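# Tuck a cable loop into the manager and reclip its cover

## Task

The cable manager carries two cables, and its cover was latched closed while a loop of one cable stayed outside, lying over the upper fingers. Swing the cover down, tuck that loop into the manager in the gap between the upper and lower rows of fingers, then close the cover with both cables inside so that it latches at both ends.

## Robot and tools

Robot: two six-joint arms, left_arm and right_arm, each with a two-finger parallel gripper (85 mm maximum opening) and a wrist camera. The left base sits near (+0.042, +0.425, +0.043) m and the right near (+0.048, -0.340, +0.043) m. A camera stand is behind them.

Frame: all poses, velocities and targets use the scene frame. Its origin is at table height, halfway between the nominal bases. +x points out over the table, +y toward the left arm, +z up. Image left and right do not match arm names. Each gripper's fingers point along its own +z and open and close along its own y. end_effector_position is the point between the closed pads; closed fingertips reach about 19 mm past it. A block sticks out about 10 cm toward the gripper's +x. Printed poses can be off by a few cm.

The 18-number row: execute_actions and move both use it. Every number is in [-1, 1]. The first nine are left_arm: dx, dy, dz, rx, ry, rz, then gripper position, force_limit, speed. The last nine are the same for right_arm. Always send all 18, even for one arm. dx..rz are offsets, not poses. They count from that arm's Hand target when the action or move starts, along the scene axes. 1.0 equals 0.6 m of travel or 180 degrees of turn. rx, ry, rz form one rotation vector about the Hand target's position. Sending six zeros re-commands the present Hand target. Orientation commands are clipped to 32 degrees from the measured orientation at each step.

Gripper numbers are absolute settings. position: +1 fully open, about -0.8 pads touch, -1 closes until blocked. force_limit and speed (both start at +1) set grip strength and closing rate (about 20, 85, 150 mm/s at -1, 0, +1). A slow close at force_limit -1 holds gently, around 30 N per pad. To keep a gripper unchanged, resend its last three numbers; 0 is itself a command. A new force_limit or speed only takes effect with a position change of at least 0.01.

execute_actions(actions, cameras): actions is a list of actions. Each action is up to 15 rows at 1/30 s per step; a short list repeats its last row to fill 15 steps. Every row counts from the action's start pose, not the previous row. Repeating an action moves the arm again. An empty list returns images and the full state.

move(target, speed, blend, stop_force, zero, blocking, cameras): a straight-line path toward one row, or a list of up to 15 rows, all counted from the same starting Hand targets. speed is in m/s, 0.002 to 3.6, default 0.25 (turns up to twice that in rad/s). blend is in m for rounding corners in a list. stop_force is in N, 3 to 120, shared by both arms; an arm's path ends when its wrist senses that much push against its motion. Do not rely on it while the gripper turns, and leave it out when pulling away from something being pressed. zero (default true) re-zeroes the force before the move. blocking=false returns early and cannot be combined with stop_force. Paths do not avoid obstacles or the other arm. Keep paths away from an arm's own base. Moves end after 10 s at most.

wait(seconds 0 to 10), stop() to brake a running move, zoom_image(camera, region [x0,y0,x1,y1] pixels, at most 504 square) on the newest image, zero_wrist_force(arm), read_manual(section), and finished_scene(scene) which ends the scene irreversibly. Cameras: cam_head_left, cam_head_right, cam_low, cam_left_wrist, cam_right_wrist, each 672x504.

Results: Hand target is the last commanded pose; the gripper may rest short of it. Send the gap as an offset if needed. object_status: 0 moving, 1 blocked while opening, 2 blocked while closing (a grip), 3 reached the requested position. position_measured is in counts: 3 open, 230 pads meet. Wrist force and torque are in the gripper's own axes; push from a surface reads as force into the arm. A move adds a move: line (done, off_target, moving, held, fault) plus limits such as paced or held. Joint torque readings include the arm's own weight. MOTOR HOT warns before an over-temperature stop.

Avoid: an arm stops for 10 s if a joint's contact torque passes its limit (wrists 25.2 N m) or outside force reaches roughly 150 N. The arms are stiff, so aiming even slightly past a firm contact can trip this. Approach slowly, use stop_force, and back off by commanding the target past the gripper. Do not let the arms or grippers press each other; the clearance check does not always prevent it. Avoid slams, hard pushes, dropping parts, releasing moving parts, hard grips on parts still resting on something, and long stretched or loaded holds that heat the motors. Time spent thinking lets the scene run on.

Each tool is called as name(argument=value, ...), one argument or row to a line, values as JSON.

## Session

execute_actions(
  actions=[],
)

Scene clock: 0.00 s.
left_arm: end_effector_position=(+0.4809, +0.2776, +0.3228) position_measured=3 object_status=3 end_effector_quat_wxyz=(+0.153, +0.679, -0.673, +0.252) | right_arm: end_effector_position=(+0.3689, -0.3891, +0.2653) position_measured=3 object_status=3 end_effector_quat_wxyz=(-0.501, +0.065, +0.755, +0.418)
Joint positions: left_arm=[-0.334 -1.771 2.088 -2.253 -2.054 -2.025] | right_arm=[2.976 -1.991 -1.659 -2.451 2.161 -0.508]
Joint velocities: within noise
Joint torques (N m): no reading
Wrist force (N): no reading
Wrist torque (N m): no reading
Wrist force, peak (N): no reading
Hand target: left_arm +0.4809, +0.2776, +0.3228; +0.153, +0.679, -0.673, +0.252 | right_arm +0.3689, -0.3891, +0.2653; -0.501, +0.065, +0.755, +0.418
Tool commands: left_gripper/position=+1.0 left_gripper/force_limit=+1.0 left_gripper/speed=+1.0 right_gripper/position=+1.0 right_gripper/force_limit=+1.0 right_gripper/speed=+1.0

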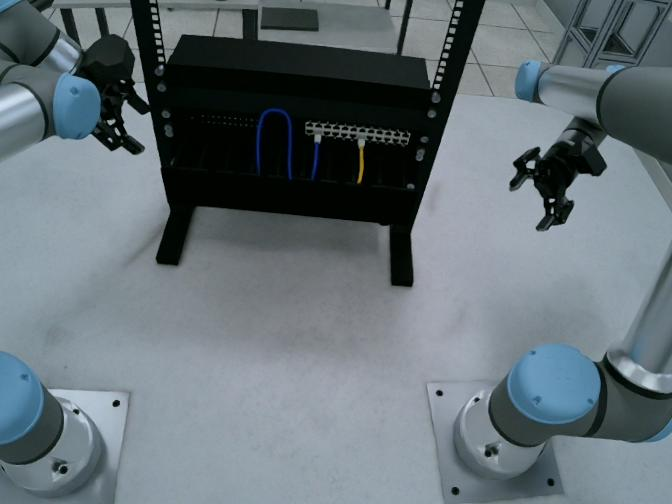

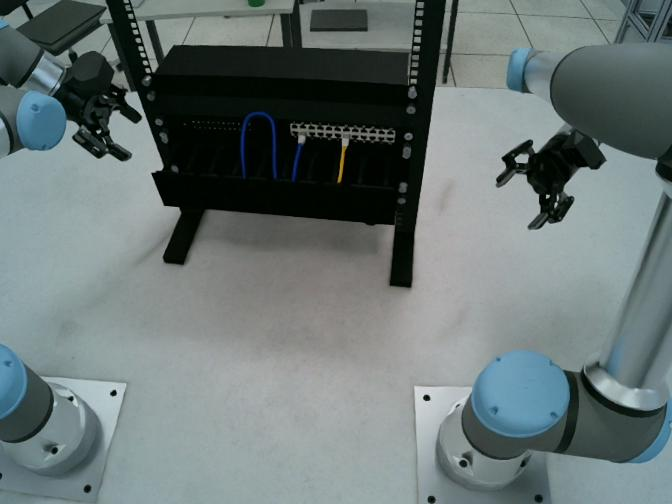

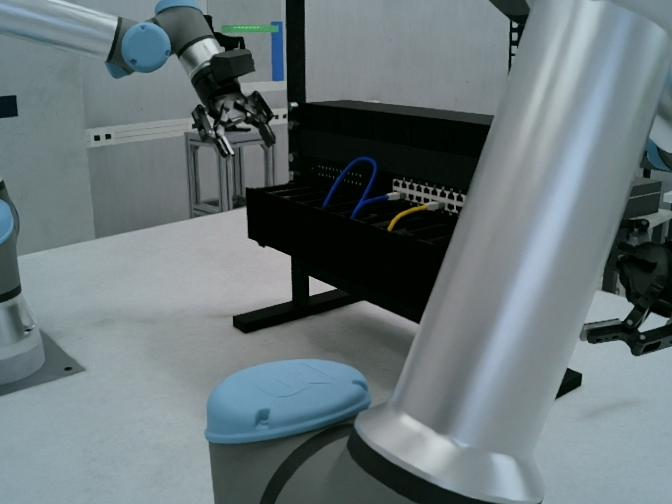

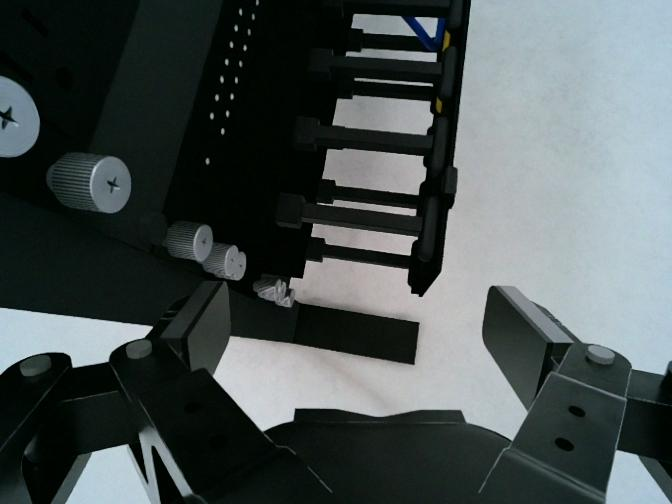

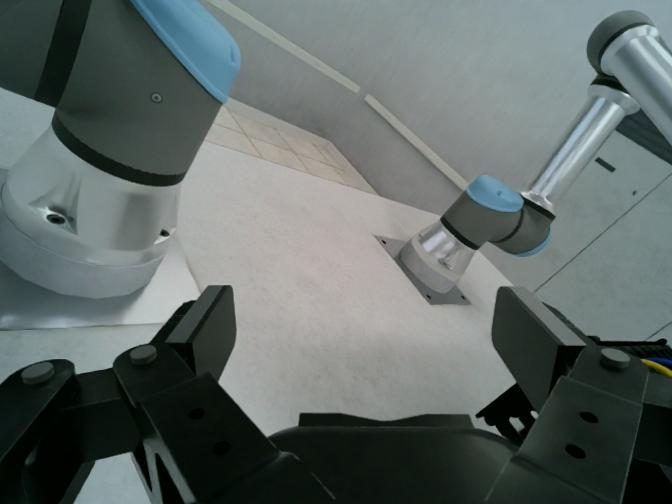

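move(
  target=[
    [0,0,0,0,0,0,-1,-0.8,-0.5,-0.148,0.315,0.191,-0.1587,0.2028,-0.3993,-1,-0.9,-0.8],
  ],
  speed=0.25,
  cameras=["cam_head_right","cam_low"],
)

Scene clock: 83.03 s.
left_arm: end_effector_position=(+0.4809, +0.2776, +0.3228) position_measured=231 object_status=3 end_effector_quat_wxyz=(+0.153, +0.679, -0.673, +0.252) | right_arm: end_effector_position=(+0.3395, -0.3268, +0.3030) position_measured=231 object_status=0 end_effector_quat_wxyz=(-0.475, +0.301, +0.699, +0.441)
Joint positions: left_arm=[-0.334 -1.771 2.088 -2.253 -2.054 -2.025] | right_arm=[2.952 -1.709 -1.927 -2.378 2.501 -0.125]
Joint torques (N m): left_arm=[-1.59 -14.1 -25.03 -2.92 -1.2 -0.14] | right_arm=[-10.78 16.87 29.54 -3.08 -1.89 -1.36]
Wrist force (N): left_arm=[0.1 0.0 0.1] | right_arm=[0.1 0.0 0.1]
Wrist torque (N m): left_arm=[-0.01 -0.02 0.01] | right_arm=[0.05 -0.02 -0.03]
Wrist force, peak (N): left_arm=[0.2 -0.4 -0.1] | right_arm=[4.8 -0.9 1.9]
Hand target: left_arm +0.4809, +0.2776, +0.3228; +0.153, +0.679, -0.673, +0.252 | right_arm +0.3395, -0.3268, +0.3030; -0.475, +0.301, +0.699, +0.441 (not the last commanded pose)
Off the commanded pose: left_arm 0.000 m, 0 deg | right_arm 0.160 m, 57 deg.
move: held (right_arm; a check stopped the path); limits=held
pose unreachable (right arm): on one or more control steps of this call, first in action 0 (counted from 0), this arm could not follow its commanded pose, so it was not sent that pose on those steps. It may still have moved: this result reports where it is.
cause: moving toward the commanded pose would bring two parts of the arm too close to each other (its gripper and another part of the arm, with joints 4 (wrist 1) to 6 (wrist 3) between them, 9 mm apart when it was first held).
Images, in order (width x height): cam_head_right 672x504, cam_low 672x504.

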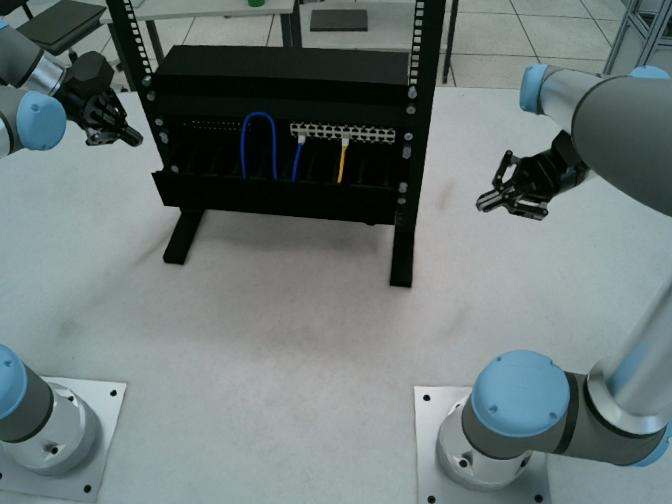

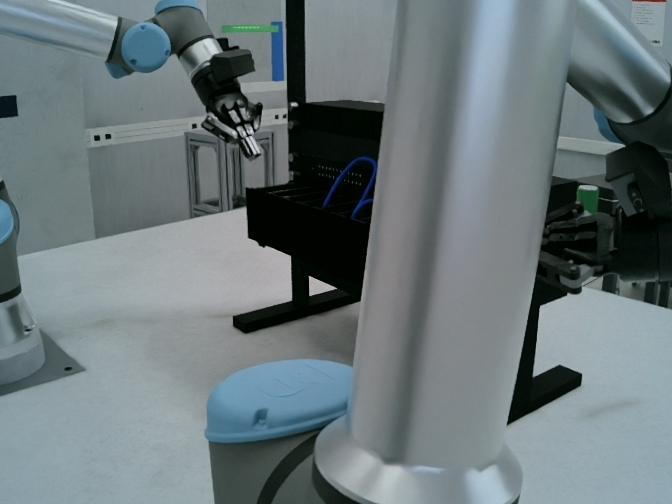

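move(
  target=[
    [0,0,0,0,0,0,-1,-0.8,-0.5,0.049,-0.1038,-0.0628,0.0508,-0.0678,0.1312,-1,-0.9,-0.8],
    [0,0,0,0,0,0,-1,-0.8,-0.5,0.1533,-0.367,0.0033,-0.0305,-0.5342,0.5593,-1,-0.9,-0.8],
  ],
  speed=0.3,
  blend=[0.02,0],
  cameras=["cam_head_right"],
)

Scene clock: 198.30 s.
left_arm: end_effector_position=(+0.4809, +0.2776, +0.3228) position_measured=231 object_status=3 end_effector_quat_wxyz=(+0.153, +0.679, -0.673, +0.252) | right_arm: end_effector_position=(+0.4315, -0.5470, +0.3050) position_measured=231 object_status=3 end_effector_quat_wxyz=(+0.000, -0.637, +0.771, +0.000)
Joint positions: left_arm=[-0.334 -1.771 2.088 -2.253 -2.054 -2.025] | right_arm=[2.974 -1.4 -1.9 -1.414 1.571 -1.567]
Joint torques (N m): left_arm=[-1.21 -14.94 -24.63 -3.01 -1.12 -0.21] | right_arm=[-13.01 28.34 14.13 5.35 2.61 -1.32]
Wrist force (N): left_arm=[0.0 -0.5 0.1] | right_arm=[1.7 0.8 -0.6]
Wrist torque (N m): left_arm=[-0.08 -0.01 0.01] | right_arm=[0.21 -0.21 -0.01]
Wrist force, peak (N): left_arm=[0.3 -0.1 -0.4] | right_arm=[2.2 1.6 -1.1]
Hand target: left_arm +0.4809, +0.2776, +0.3228; +0.153, +0.679, -0.673, +0.252 | right_arm +0.4315, -0.5470, +0.3050; +0.000, -0.637, +0.771, +0.000
Off the commanded pose: left_arm 0.000 m, 0 deg | right_arm 0.000 m, 0 deg.
move: done
Images, in order (width x height): cam_head_right 672x504.

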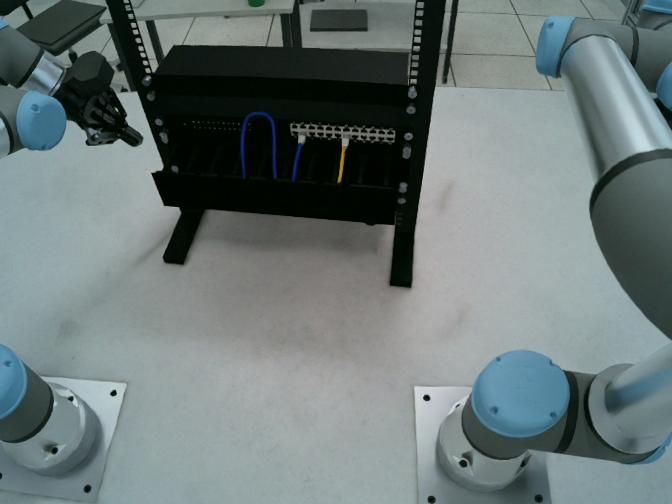

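move(
  target=[
    [0,0,0,0,0,0,-1,-0.8,-0.5,-0.2788,0.0522,-0.0183,0,0,0,-1,-0.9,-0.8],
    [0,0,0,0,0,0,-1,-0.8,-0.5,-0.1802,0.2748,-0.0183,0,0,0.1689,-1,-0.9,-0.8],
    [0,0,0,0,0,0,-1,-0.8,-0.5,-0.2080,0.5175,-0.0183,0,0,0.3383,-1,-0.9,-0.8],
    [0,0,0,0,0,0,-1,-0.8,-0.5,-0.3547,0.7117,-0.0183,0,0,0.5072,-1,-0.9,-0.8],
  ],
  speed=0.3,
  blend=[0.03,0.03,0.03,0],
  cameras=["cam_head_right","cam_right_wrist"],
)

Scene clock: 214.03 s.
left_arm: end_effector_position=(+0.4809, +0.2776, +0.3228) position_measured=231 object_status=3 end_effector_quat_wxyz=(+0.153, +0.679, -0.673, +0.252) | right_arm: end_effector_position=(+0.2187, -0.1201, +0.2940) position_measured=231 object_status=3 end_effector_quat_wxyz=(+0.000, +0.997, -0.083, +0.000)
Joint positions: left_arm=[-0.334 -1.771 2.088 -2.253 -2.054 -2.025] | right_arm=[4.571 -0.949 -2.191 -1.574 1.571 -1.564]
Joint torques (N m): left_arm=[-2.16 -13.97 -25.6 -3.1 -1.26 -0.48] | right_arm=[13.71 -9.79 36.73 5.65 -2.35 -1.34]
Wrist force (N): left_arm=[0.3 -0.1 0.1] | right_arm=[1.9 1.1 -0.6]
Wrist torque (N m): left_arm=[-0.02 -0.07 0.00] | right_arm=[0.25 -0.26 -0.01]
Wrist force, peak (N): left_arm=[0.5 -0.1 0.1] | right_arm=[3.3 2.9 -0.9]
Hand target: left_arm +0.4809, +0.2776, +0.3228; +0.153, +0.679, -0.673, +0.252 | right_arm +0.2187, -0.1200, +0.2940; +0.000, +0.997, -0.083, +0.000
Off the commanded pose: left_arm 0.000 m, 0 deg | right_arm 0.000 m, 0 deg.
move: done
Images, in order (width x height): cam_head_right 672x504, cam_right_wrist 672x504.

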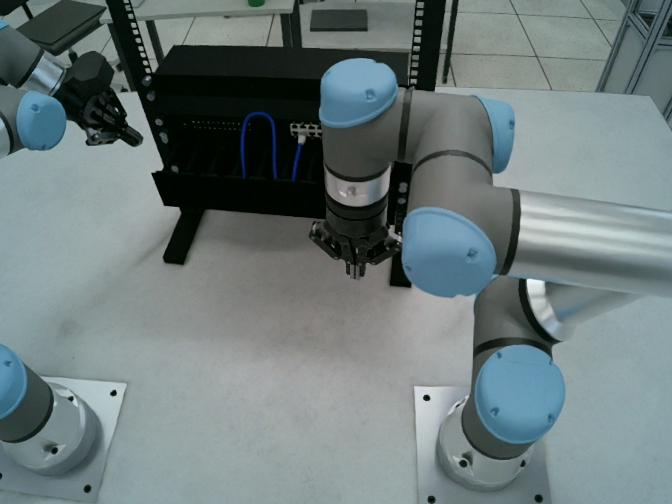

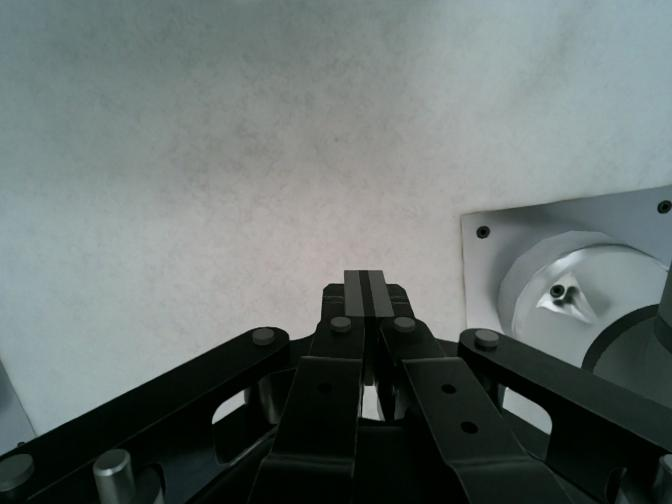

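move(
  target=[0,0,0,0,0,0,-1,-0.8,-0.5,0.0355,0.2,-0.04,-0.0631,-0.4115,0.0068,-1,-0.9,-0.8],
  speed=0.3,
  cameras=["cam_right_wrist","cam_low"],
)

zoom_image(
  camera="cam_right_wrist",
  region=[100, 100, 600, 300],
)

Scene clock: 230.53 s.
left_arm: end_effector_position=(+0.4809, +0.2776, +0.3228) position_measured=231 object_status=3 end_effector_quat_wxyz=(+0.153, +0.679, -0.673, +0.252) | right_arm: end_effector_position=(+0.2400, +0.0000, +0.2700) position_measured=231 object_status=3 end_effector_quat_wxyz=(+0.042, +0.792, -0.056, +0.607)
Joint positions: left_arm=[-0.334 -1.771 2.088 -2.253 -2.054 -2.025] | right_arm=[5.233 -1.517 -2.165 -2.18 0.689 -0.332]
Joint torques (N m): left_arm=[-1.45 -15.32 -26.04 -2.95 -1.12 -0.49] | right_arm=[-13.22 8.05 31.11 -2.63 -3.11 1.41]
Wrist force (N): left_arm=[0.1 0.1 0.2] | right_arm=[0.1 -0.1 0.0]
Wrist torque (N m): left_arm=[0.01 -0.02 0.01] | right_arm=[0.07 0.02 -0.29]
Wrist force, peak (N): left_arm=[0.1 -0.3 0.4] | right_arm=[2.6 1.4 -1.0]
Hand target: left_arm +0.4809, +0.2776, +0.3228; +0.153, +0.679, -0.673, +0.252 | right_arm +0.2400, +0.0000, +0.2700; +0.042, +0.792, -0.056, +0.607
Off the commanded pose: left_arm 0.000 m, 0 deg | right_arm 0.000 m, 0 deg.
move: done
Images, in order (width x height): cam_low 672x504, cam_right_wrist 672x504.

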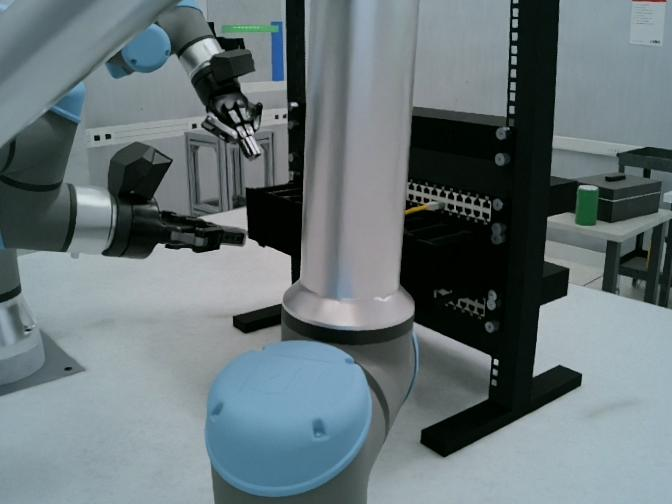

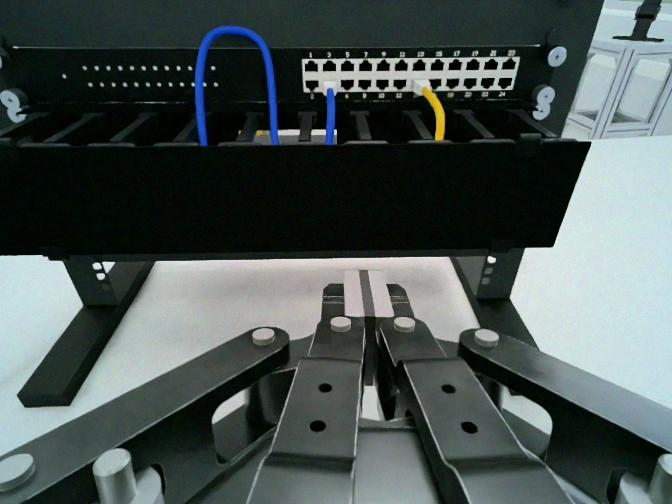

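Scaled by 1.008 from the camera's 672x504 image, which has a finer 960x720 frame.

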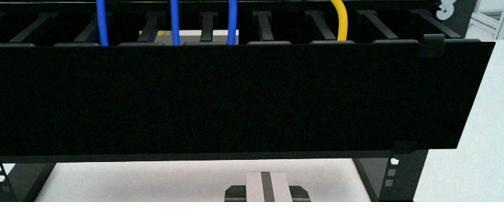

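move(
  target=[
    [0,0,0,0,0,0,-1,-0.8,-0.5,0,0,0.07,0.04253,0.3026,0,-1,-0.9,-0.8],
    [0,0,0,0,0,0,-1,-0.8,-0.5,0.2104,-0.0845,0.07,0.04253,0.3026,0,-1,-0.9,-0.8],
  ],
  speed=0.3,
  cameras=["cam_right_wrist"],
)

Scene clock: 247.83 s.
left_arm: end_effector_position=(+0.4809, +0.2776, +0.3228) position_measured=231 object_status=3 end_effector_quat_wxyz=(+0.153, +0.679, -0.673, +0.252) | right_arm: end_effector_position=(+0.3662, -0.0507, +0.3120) position_measured=231 object_status=3 end_effector_quat_wxyz=(+0.012, +0.982, -0.069, +0.173)
Joint positions: left_arm=[-0.334 -1.771 2.088 -2.253 -2.054 -2.025] | right_arm=[4.435 -1.257 -2.041 -1.359 1.227 -1.734]
Joint torques (N m): left_arm=[-2.37 -14.99 -25.7 -2.98 -1.24 -0.72] | right_arm=[-12.33 2.11 37.52 5.74 1.81 -1.37]
Wrist force (N): left_arm=[0.2 0.0 -0.3] | right_arm=[1.2 0.9 -0.6]
Wrist torque (N m): left_arm=[-0.02 -0.05 0.00] | right_arm=[0.22 -0.10 -0.01]
Wrist force, peak (N): left_arm=[0.3 -0.4 -0.1] | right_arm=[3.2 1.7 -0.2]
Hand target: left_arm +0.4809, +0.2776, +0.3228; +0.153, +0.679, -0.673, +0.252 | right_arm +0.3662, -0.0507, +0.3120; +0.012, +0.982, -0.069, +0.173
Off the commanded pose: left_arm 0.000 m, 0 deg | right_arm 0.000 m, 0 deg.
move: done
Images, in order (width x height): cam_right_wrist 672x504.

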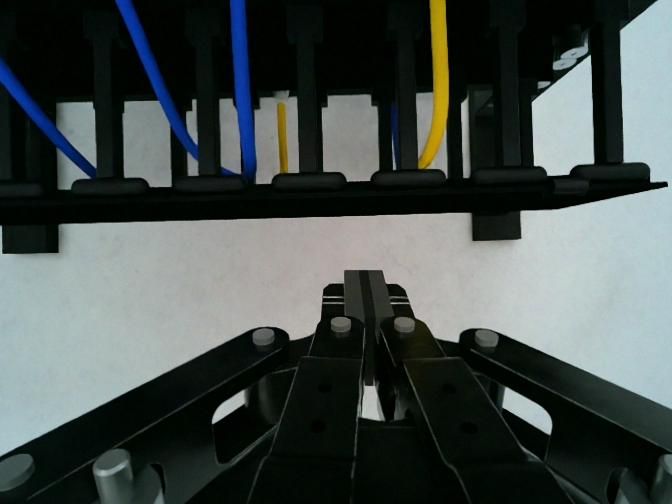

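zoom_image(
  camera="cam_right_wrist",
  region=[0, 60, 340, 240],
)

zoom_image(
  camera="cam_right_wrist",
  region=[330, 60, 670, 240],
)

Scaled by 1.482 from the camera's 672x504 image, which has a finer 960x720 frame.

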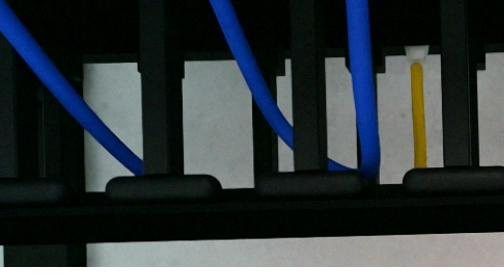

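Scaled by 1.482 from the camera's 672x504 image, which has a finer 960x720 frame.

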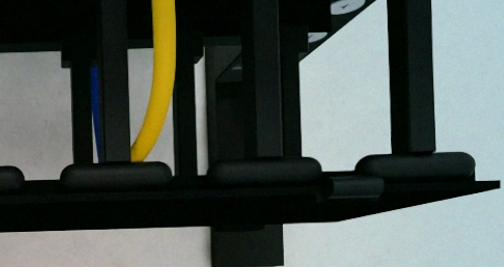

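move(
  target=[-0.0205,0.0893,-0.105,-0.2574,0.0475,-0.0638,-1,-0.8,-0.5,0,0,0,0,0,0,-1,-0.9,-0.8],
  speed=0.25,
  cameras=["cam_left_wrist","cam_low","cam_head_left"],
)

Scene clock: 350.23 s.
left_arm: end_effector_position=(+0.4710, +0.3270, +0.2656) position_measured=231 object_status=3 end_effector_quat_wxyz=(+0.441, +0.543, -0.574, +0.425) | right_arm: end_effector_position=(+0.3662, -0.0507, +0.3120) position_measured=231 object_status=3 end_effector_quat_wxyz=(+0.012, +0.982, -0.069, +0.173)
Joint positions: left_arm=[0.059 -1.425 2.166 -1.992 -2.876 -1.231] | right_arm=[4.435 -1.257 -2.041 -1.359 1.227 -1.734]
Joint torques (N m): left_arm=[-12.35 -31.66 -10.72 -3.54 -0.6 -1.58] | right_arm=[-12.72 1.4 37.87 5.43 1.7 -1.33]
Wrist force (N): left_arm=[0.8 -0.1 -1.7] | right_arm=[0.8 1.0 -0.4]
Wrist torque (N m): left_arm=[0.14 -0.40 -0.04] | right_arm=[0.25 -0.03 -0.02]
Wrist force, peak (N): left_arm=[0.1 -1.2 -3.2] | right_arm=[1.4 1.1 -0.9]
Hand target: left_arm +0.4710, +0.3270, +0.2656; +0.441, +0.543, -0.574, +0.425 (not the last commanded pose) | right_arm +0.3662, -0.0507, +0.3120; +0.012, +0.982, -0.069, +0.173
Off the commanded pose: left_arm 0.008 m, 6 deg | right_arm 0.000 m, 0 deg.
led back after a hold (left arm): the arm was led back toward your command in small steps, so it may still be short of it.
move: held (left_arm; a check stopped the path); limits=held
pose unreachable (left arm): on one or more control steps of this call, first in action 0 (counted from 0), this arm could not follow its commanded pose, so it was not sent that pose on those steps. It may still have moved: this result reports where it is.
cause: moving toward the commanded pose would bring two parts of the arm too close to each other (its gripper and another part of the arm, with joints 4 (wrist 1) to 6 (wrist 3) between them, 8 mm apart when it was first held).
Images, in order (width x height): cam_head_left 672x504, cam_low 672x504, cam_left_wrist 672x504.

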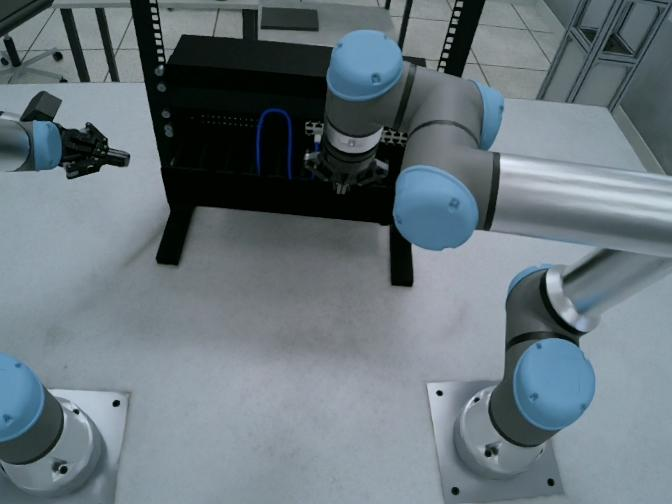

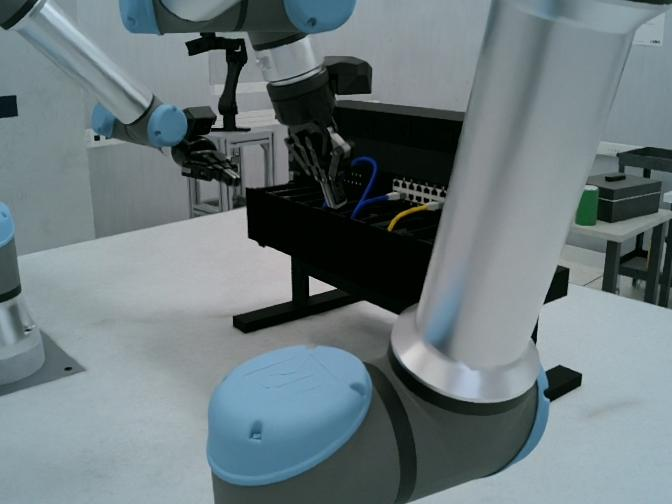

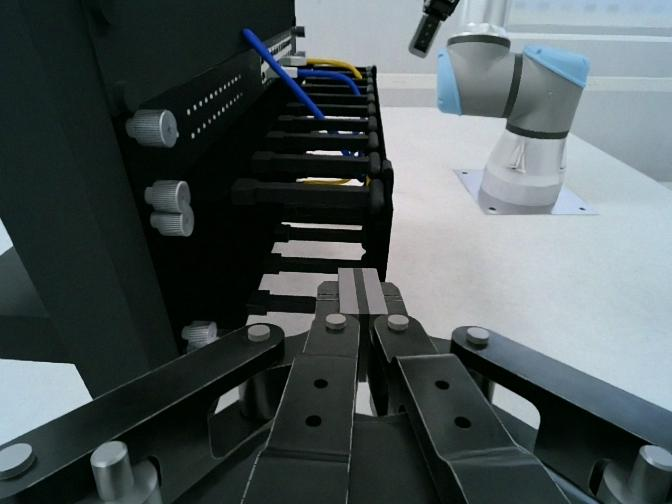

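zoom_image(
  camera="cam_left_wrist",
  region=[230, 20, 430, 320],
)

Scaled by 1.680 from the camera's 672x504 image, which has a finer 960x720 frame.

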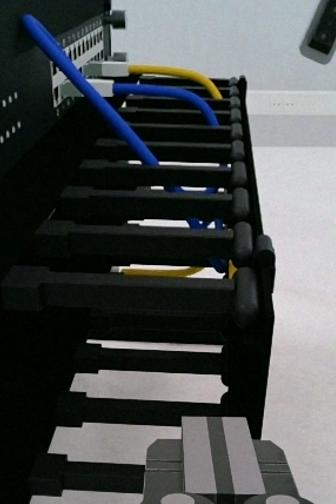

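move(
  target=[
    [-0.0070,-0.0512,-0.056,0,0,0,-1,-0.8,-0.5,0,0,0,0,0,0,-1,-0.9,-0.8],
    [-0.0172,-0.1448,-0.056,0,0,0,-1,-0.8,-0.5,0,0,0,0,0,0,-1,-0.9,-0.8],
  ],
  speed=[0.1,0.05],
  stop_force=12,
  cameras=["cam_left_wrist","cam_right_wrist"],
)

Scene clock: 383.13 s.
left_arm: end_effector_position=(+0.4607, +0.2401, +0.2320) position_measured=231 object_status=3 end_effector_quat_wxyz=(+0.441, +0.543, -0.574, +0.425) | right_arm: end_effector_position=(+0.3662, -0.0507, +0.3120) position_measured=231 object_status=3 end_effector_quat_wxyz=(+0.012, +0.982, -0.069, +0.173)
Joint positions: left_arm=[-0.144 -1.22 2.322 -3.104 -2.864 -2.008] | right_arm=[4.435 -1.257 -2.041 -1.359 1.227 -1.734]
Joint torques (N m): left_arm=[-12.58 -19.72 -3.1 -3.75 -0.77 -1.6] | right_arm=[-13.61 3.2 37.05 5.7 1.79 -1.05]
Wrist force (N): left_arm=[0.8 -2.1 -3.2] | right_arm=[1.1 0.7 -0.6]
Wrist torque (N m): left_arm=[0.19 -0.45 -0.03] | right_arm=[0.18 -0.08 -0.02]
Wrist force, peak (N): left_arm=[-1.6 -11.3 -8.9] | right_arm=[1.3 1.1 -0.8]
Hand target: left_arm +0.4607, +0.2401, +0.2320; +0.441, +0.543, -0.574, +0.425 | right_arm +0.3662, -0.0507, +0.3120; +0.012, +0.982, -0.069, +0.173
Off the commanded pose: left_arm 0.000 m, 0 deg | right_arm 0.000 m, 0 deg.
move: done
Images, in order (width x height): cam_left_wrist 672x504, cam_right_wrist 672x504.

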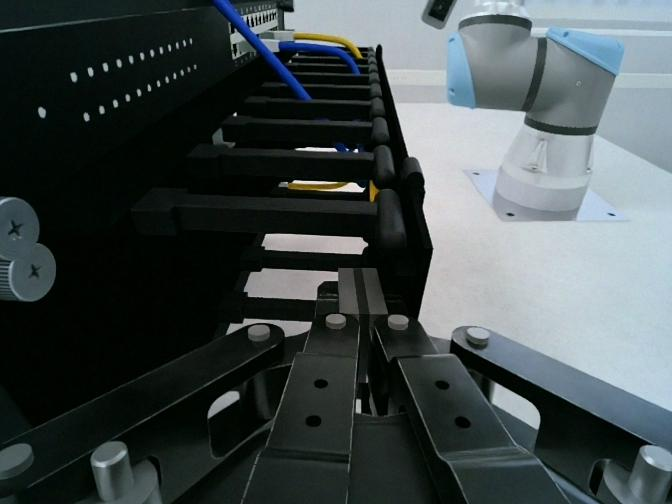

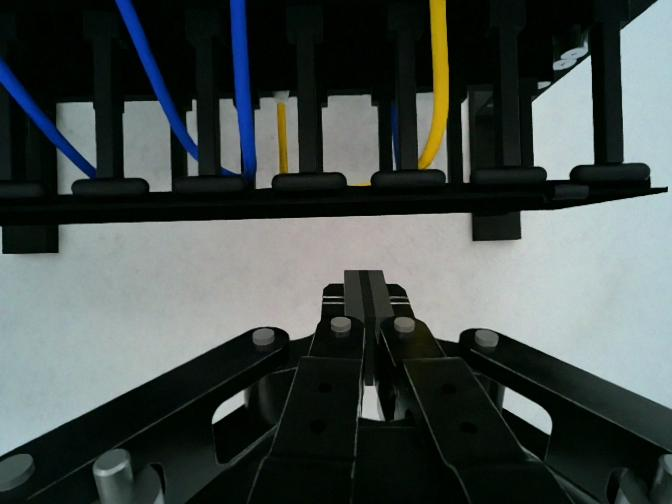

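zoom_image(
  camera="cam_left_wrist",
  region=[260, 150, 460, 340],
)

zoom_image(
  camera="cam_right_wrist",
  region=[240, 60, 580, 240],
)

Scaled by 2.520 from the camera's 672x504 image, which has a finer 960x720 frame.

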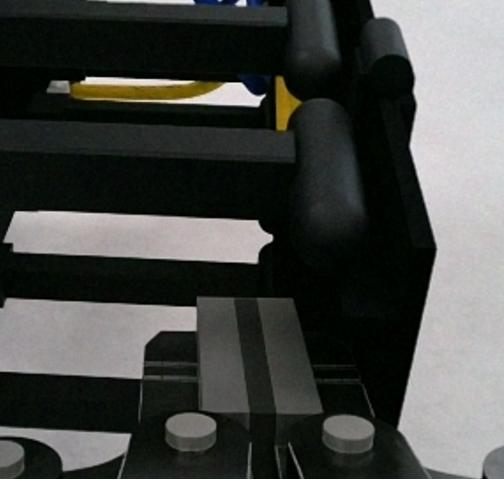

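Scaled by 1.482 from the camera's 672x504 image, which has a finer 960x720 frame.

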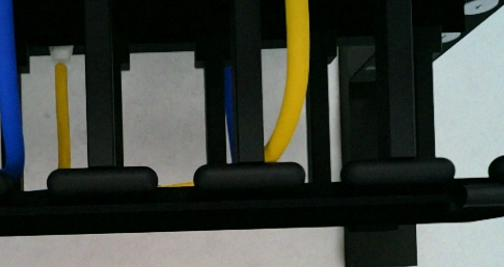

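move(
  target=[0,0,0,0,0,0,-1,-0.8,-0.5,0.0324,0.2982,0,0,0,0,-1,-0.9,-0.8],
  speed=0.25,
  cameras=["cam_right_wrist"],
)

zoom_image(
  camera="cam_right_wrist",
  region=[100, 60, 440, 240],
)

Scene clock: 409.23 s.
left_arm: end_effector_position=(+0.4607, +0.2401, +0.2320) position_measured=231 object_status=3 end_effector_quat_wxyz=(+0.441, +0.543, -0.574, +0.425) | right_arm: end_effector_position=(+0.3856, +0.1282, +0.3120) position_measured=231 object_status=3 end_effector_quat_wxyz=(+0.012, +0.982, -0.069, +0.173)
Joint positions: left_arm=[-0.144 -1.22 2.322 -3.104 -2.864 -2.008] | right_arm=[4.498 -1.668 -1.673 -1.339 1.224 -1.667]
Joint torques (N m): left_arm=[-11.8 -19.62 -3.71 -3.77 -0.9 -1.49] | right_arm=[-9.68 20.2 38.01 0.26 1.82 1.55]
Wrist force (N): left_arm=[0.9 -2.0 -3.0] | right_arm=[0.8 0.6 -0.5]
Wrist torque (N m): left_arm=[0.22 -0.46 -0.03] | right_arm=[0.18 -0.04 -0.21]
Wrist force, peak (N): left_arm=[0.9 -2.4 -3.5] | right_arm=[1.3 2.4 -0.5]
Hand target: left_arm +0.4607, +0.2401, +0.2320; +0.441, +0.543, -0.574, +0.425 | right_arm +0.3857, +0.1282, +0.3120; +0.012, +0.982, -0.069, +0.173
Off the commanded pose: left_arm 0.000 m, 0 deg | right_arm 0.000 m, 0 deg.
move: done
Images, in order (width x height): cam_right_wrist 672x504.

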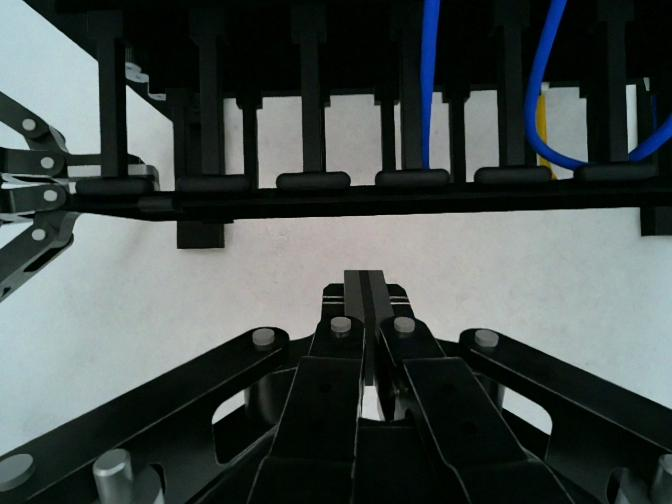

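Scaled by 1.482 from the camera's 672x504 image, which has a finer 960x720 frame.

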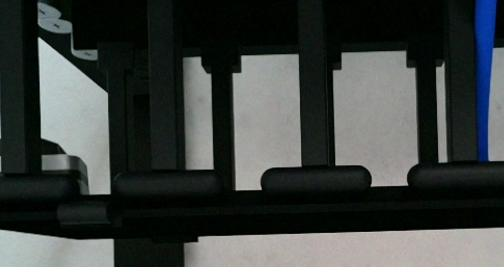

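move(
  target=[-0.0497,0.0054,0,0,0,0,-1,-0.8,-0.5,0,0,0,0,0,0,-1,-0.9,-0.8],
  speed=0.015,
  stop_force=25,
  cameras=["cam_right_wrist","cam_left_wrist"],
)

Scene clock: 424.90 s.
left_arm: end_effector_position=(+0.4309, +0.2433, +0.2320) position_measured=231 object_status=3 end_effector_quat_wxyz=(+0.441, +0.543, -0.574, +0.425) | right_arm: end_effector_position=(+0.3857, +0.1282, +0.3120) position_measured=231 object_status=3 end_effector_quat_wxyz=(+0.012, +0.982, -0.069, +0.173)
Joint positions: left_arm=[-0.149 -1.26 2.401 -3.158 -2.862 -2.023] | right_arm=[4.498 -1.668 -1.673 -1.339 1.224 -1.667]
Joint torques (N m): left_arm=[-11.82 -32.81 -4.46 -3.73 -0.48 -1.41] | right_arm=[-13.33 20.33 37.17 0.2 1.89 1.33]
Wrist force (N): left_arm=[0.8 0.6 -1.5] | right_arm=[0.9 0.8 -0.3]
Wrist torque (N m): left_arm=[0.24 -0.43 -0.05] | right_arm=[0.22 -0.04 -0.20]
Wrist force, peak (N): left_arm=[2.2 -3.1 -3.5] | right_arm=[1.4 0.9 -0.5]
Hand target: left_arm +0.4309, +0.2433, +0.2320; +0.441, +0.543, -0.574, +0.425 | right_arm +0.3857, +0.1282, +0.3120; +0.012, +0.982, -0.069, +0.173
Off the commanded pose: left_arm 0.000 m, 0 deg | right_arm 0.000 m, 0 deg.
move: done
Images, in order (width x height): cam_left_wrist 672x504, cam_right_wrist 672x504.

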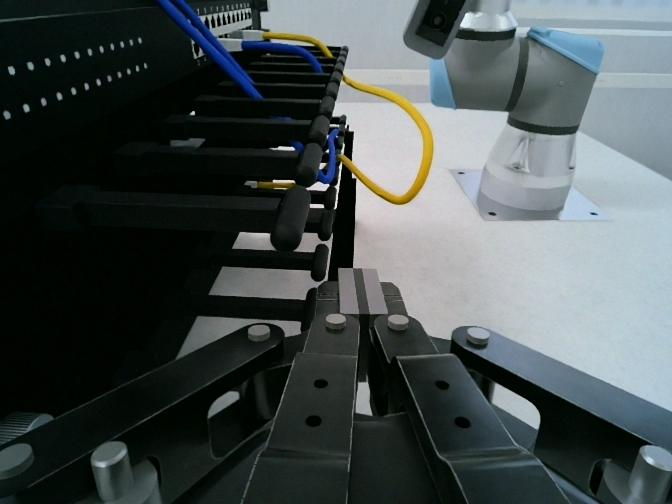

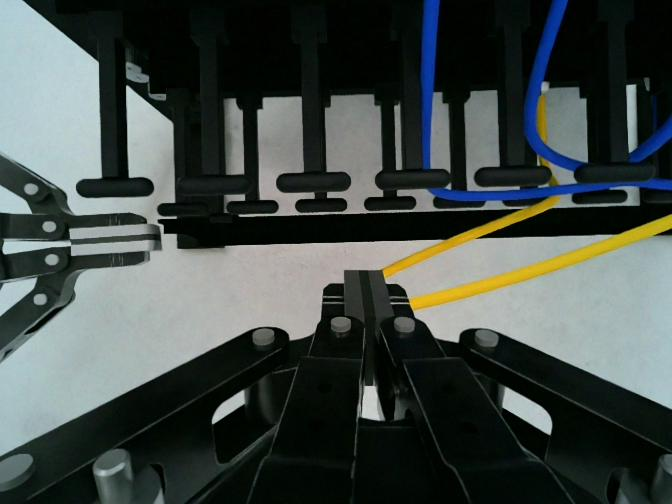

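wait(
  seconds=0.1,
  cameras=["cam_low","cam_head_right","cam_head_left"],
)

zoom_image(
  camera="cam_low",
  region=[220, 140, 460, 340],
)

Scene clock: 433.77 s.
left_arm: end_effector_position=(+0.4309, +0.2433, +0.2320) position_measured=231 object_status=3 end_effector_quat_wxyz=(+0.441, +0.543, -0.574, +0.425) | right_arm: end_effector_position=(+0.3857, +0.1282, +0.3120) position_measured=231 object_status=3 end_effector_quat_wxyz=(+0.012, +0.982, -0.069, +0.173)
Joint positions: left_arm=[-0.149 -1.26 2.401 -3.158 -2.862 -2.023] | right_arm=[4.498 -1.668 -1.673 -1.339 1.224 -1.667]
Joint torques (N m): left_arm=[-11.93 -31.76 -3.69 -3.75 -0.5 -1.63] | right_arm=[-12 19.48 38.02 0.21 1.7 1.1]
Wrist force (N): left_arm=[1.1 0.5 -1.7] | right_arm=[1.2 0.7 -0.4]
Wrist torque (N m): left_arm=[0.24 -0.47 -0.05] | right_arm=[0.20 -0.09 -0.21]
Wrist force, peak (N): left_arm=[1.3 0.7 -1.9] | right_arm=[1.5 0.9 -0.5]
Hand target: left_arm +0.4309, +0.2433, +0.2320; +0.441, +0.543, -0.574, +0.425 | right_arm +0.3857, +0.1282, +0.3120; +0.012, +0.982, -0.069, +0.173
Tool commands: left_gripper/position=-1.0 left_gripper/force_limit=-0.8 left_gripper/speed=-0.5 right_gripper/position=-1.0 right_gripper/force_limit=-0.9 right_gripper/speed=-0.8
Off the commanded pose: left_arm 0.000 m, 0 deg | right_arm 0.000 m, 0 deg.
wait: 0.10 s; at rest from the start
Images, in order (width x height): cam_head_left 672x504, cam_head_right 672x504, cam_low 672x504.

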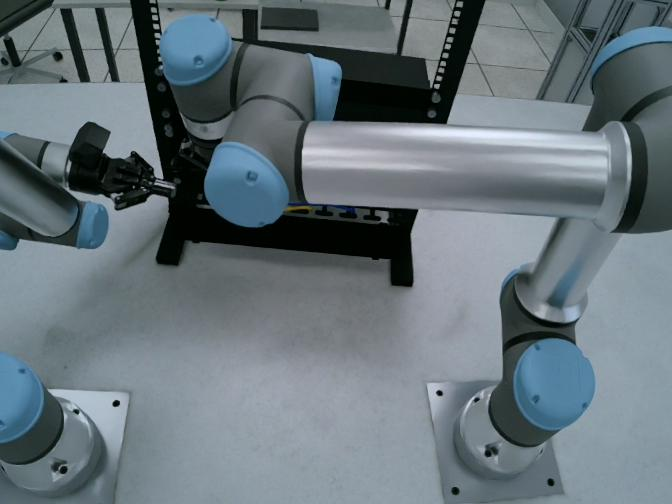

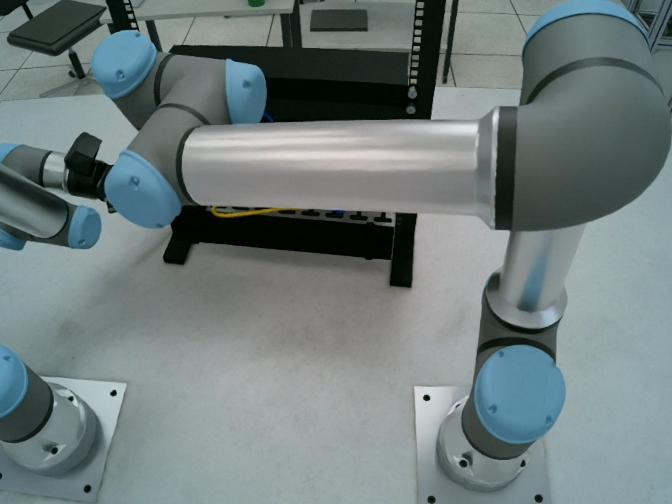

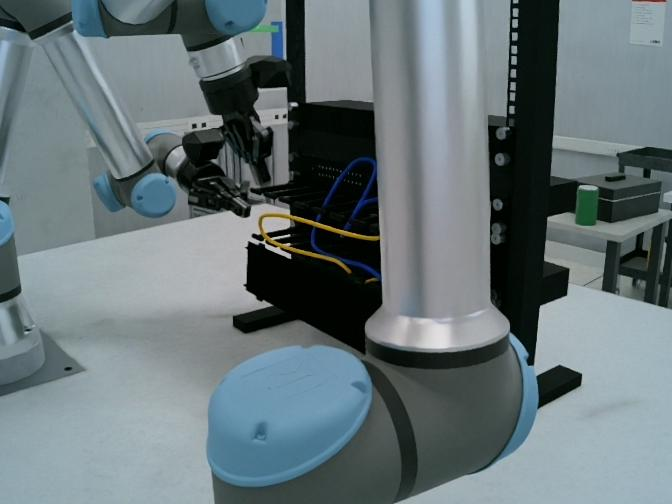

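Scaled by 2.100 from the camera's 672x504 image, which has a finer 960x720 frame.

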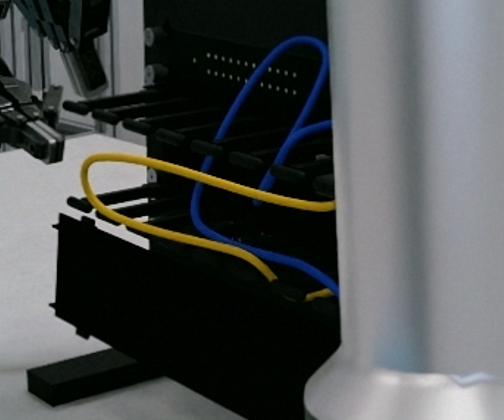

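move(
  target=[
    [0.0162,0.149,0.03,0,0,0,-1,-0.8,-0.5,-0.2485,0.027,0.0,0,0,0,-1,-0.9,-0.8],
    [0.0162,0.149,0.03,0,0,0,-1,-0.8,-0.5,-0.24,0.03,-0.09,-0.0425,-0.3026,0,-1,-0.9,-0.8],
  ],
  speed=0.25,
  cameras=["cam_right_wrist","cam_low"],
)

zoom_image(
  camera="cam_low",
  region=[220, 140, 460, 340],
)

Scene clock: 459.50 s.
left_arm: end_effector_position=(+0.4406, +0.3327, +0.2500) position_measured=231 object_status=3 end_effector_quat_wxyz=(+0.441, +0.543, -0.574, +0.425) | right_arm: end_effector_position=(+0.2417, +0.1462, +0.2580) position_measured=231 object_status=3 end_effector_quat_wxyz=(+0.042, +0.792, -0.056, +0.607)
Joint positions: left_arm=[0.076 -1.459 2.243 -1.978 -2.871 -1.173] | right_arm=[5.088 -1.858 -1.821 -2.091 0.558 -0.444]
Joint torques (N m): left_arm=[8.4 -14.1 -26.57 -0.97 -0.65 1.46] | right_arm=[14.02 23.89 30.07 -2.69 -3.45 1.06]
Wrist force (N): left_arm=[1.0 0.8 -2.1] | right_arm=[0.4 0.2 0.1]
Wrist torque (N m): left_arm=[0.27 -0.44 -0.12] | right_arm=[0.13 -0.01 -0.30]
Wrist force, peak (N): left_arm=[0.9 1.1 -3.0] | right_arm=[3.6 0.7 0.3]
Hand target: left_arm +0.4406, +0.3327, +0.2500; +0.441, +0.543, -0.574, +0.425 | right_arm +0.2417, +0.1462, +0.2580; +0.042, +0.792, -0.056, +0.607
Off the commanded pose: left_arm 0.000 m, 0 deg | right_arm 0.000 m, 0 deg.
move: done
Images, in order (width x height): cam_low 672x504, cam_right_wrist 672x504.

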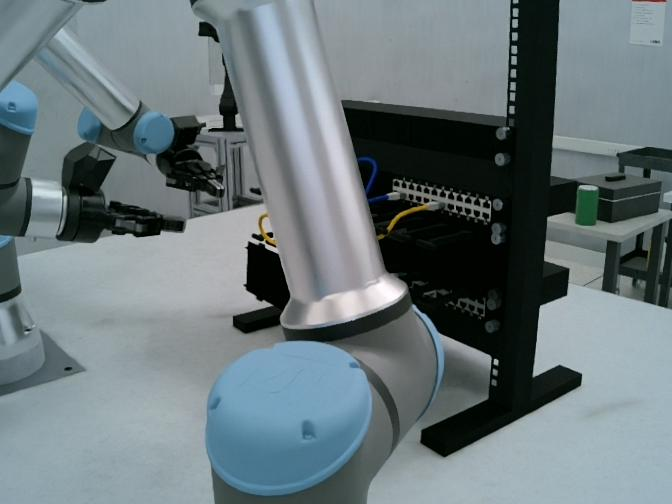

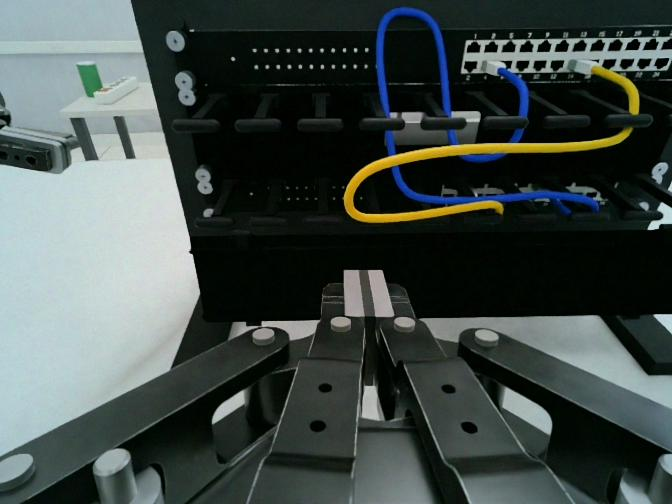

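Scaled by 2.100 from the camera's 672x504 image, which has a finer 960x720 frame.

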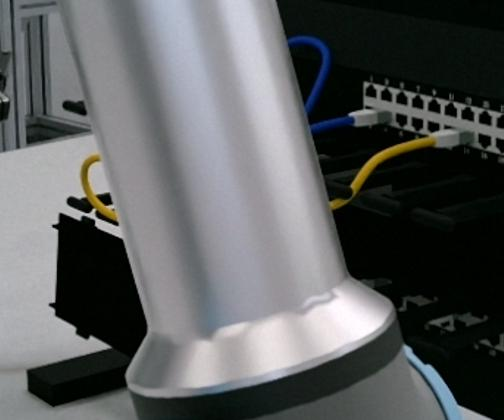

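zoom_image(
  camera="cam_right_wrist",
  region=[320, 0, 672, 240],
)

zoom_image(
  camera="cam_right_wrist",
  region=[330, 90, 480, 230],
)

Scaled by 1.432 from the camera's 672x504 image, which has a finer 960x720 frame.

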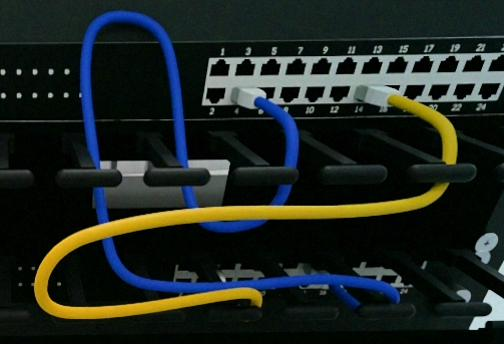

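Scaled by 3.360 from the camera's 672x504 image, which has a finer 960x720 frame.

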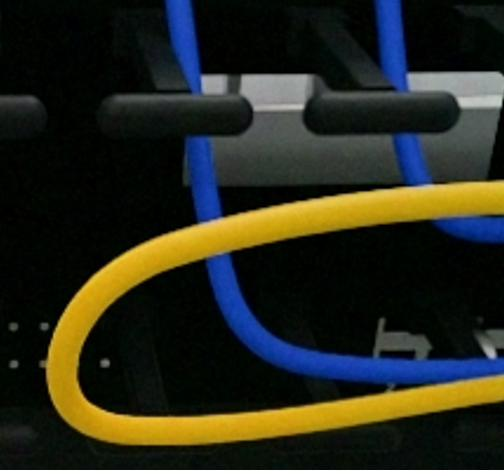

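move(
  target=[0,0,0,0,0,0,-1,-0.8,-0.5,0.1417,-0.0154,-0.0383,0,0,0,-0.2,-0.9,-0.8],
  speed=0.2,
  cameras=["cam_right_wrist","cam_low","cam_left_wrist"],
)

zoom_image(
  camera="cam_low",
  region=[220, 160, 400, 300],
)

Scene clock: 494.87 s.
left_arm: end_effector_position=(+0.4406, +0.3327, +0.2500) position_measured=231 object_status=3 end_effector_quat_wxyz=(+0.441, +0.543, -0.574, +0.425) | right_arm: end_effector_position=(+0.3267, +0.1370, +0.2350) position_measured=154 object_status=0 end_effector_quat_wxyz=(+0.042, +0.792, -0.056, +0.607)
Joint positions: left_arm=[0.076 -1.459 2.243 -1.978 -2.871 -1.173] | right_arm=[4.929 -1.852 -1.929 -1.824 0.427 -0.632]
Joint torques (N m): left_arm=[7.33 -14.62 -26.57 -0.95 -0.69 1.59] | right_arm=[-13.19 43.24 7.59 3.71 -3.84 -1.21]
Wrist force (N): left_arm=[0.9 0.6 -1.7] | right_arm=[0.1 0.2 0.0]
Wrist torque (N m): left_arm=[0.24 -0.43 -0.12] | right_arm=[0.12 0.03 -0.13]
Wrist force, peak (N): left_arm=[1.3 0.8 -2.1] | right_arm=[0.1 -0.2 -1.6]
Hand target: left_arm +0.4406, +0.3327, +0.2500; +0.441, +0.543, -0.574, +0.425 | right_arm +0.3267, +0.1370, +0.2351; +0.042, +0.792, -0.056, +0.607
Off the commanded pose: left_arm 0.000 m, 0 deg | right_arm 0.000 m, 0 deg.
move: done
Images, in order (width x height): cam_low 672x504, cam_left_wrist 672x504, cam_right_wrist 672x504.

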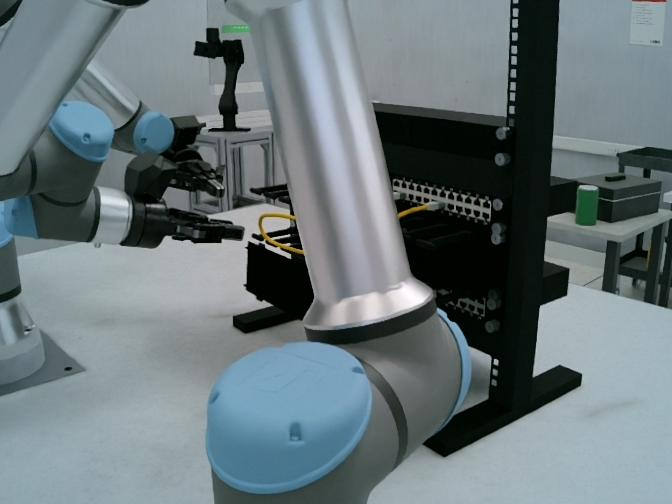

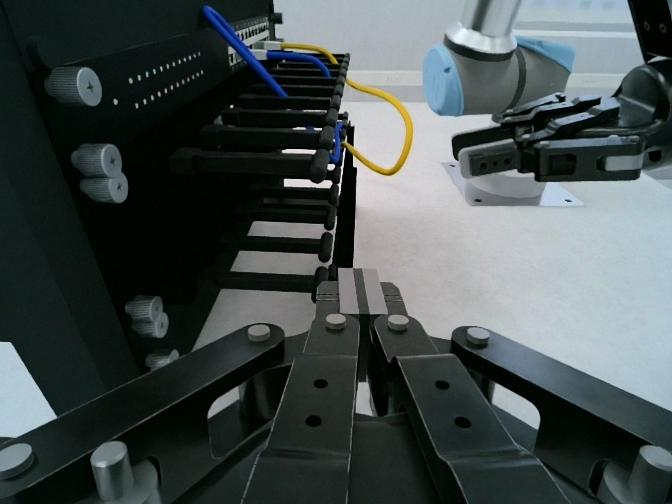

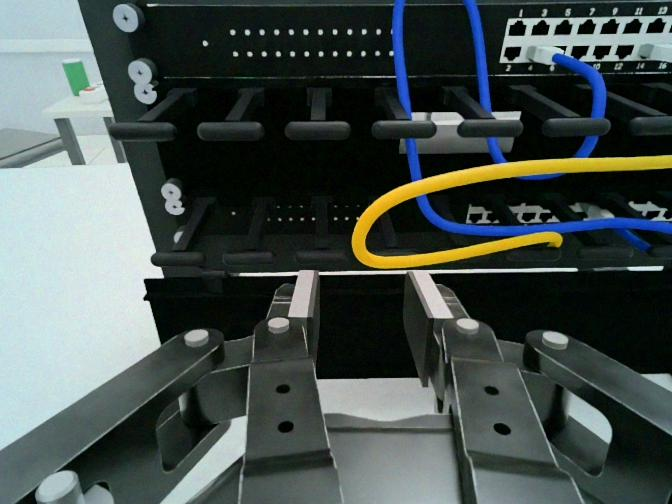

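Scaled by 2.800 from the camera's 672x504 image, which has a finer 960x720 frame.

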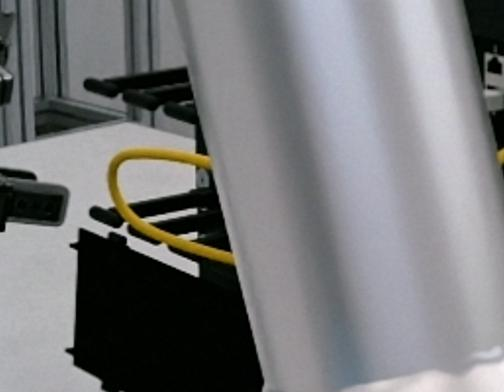

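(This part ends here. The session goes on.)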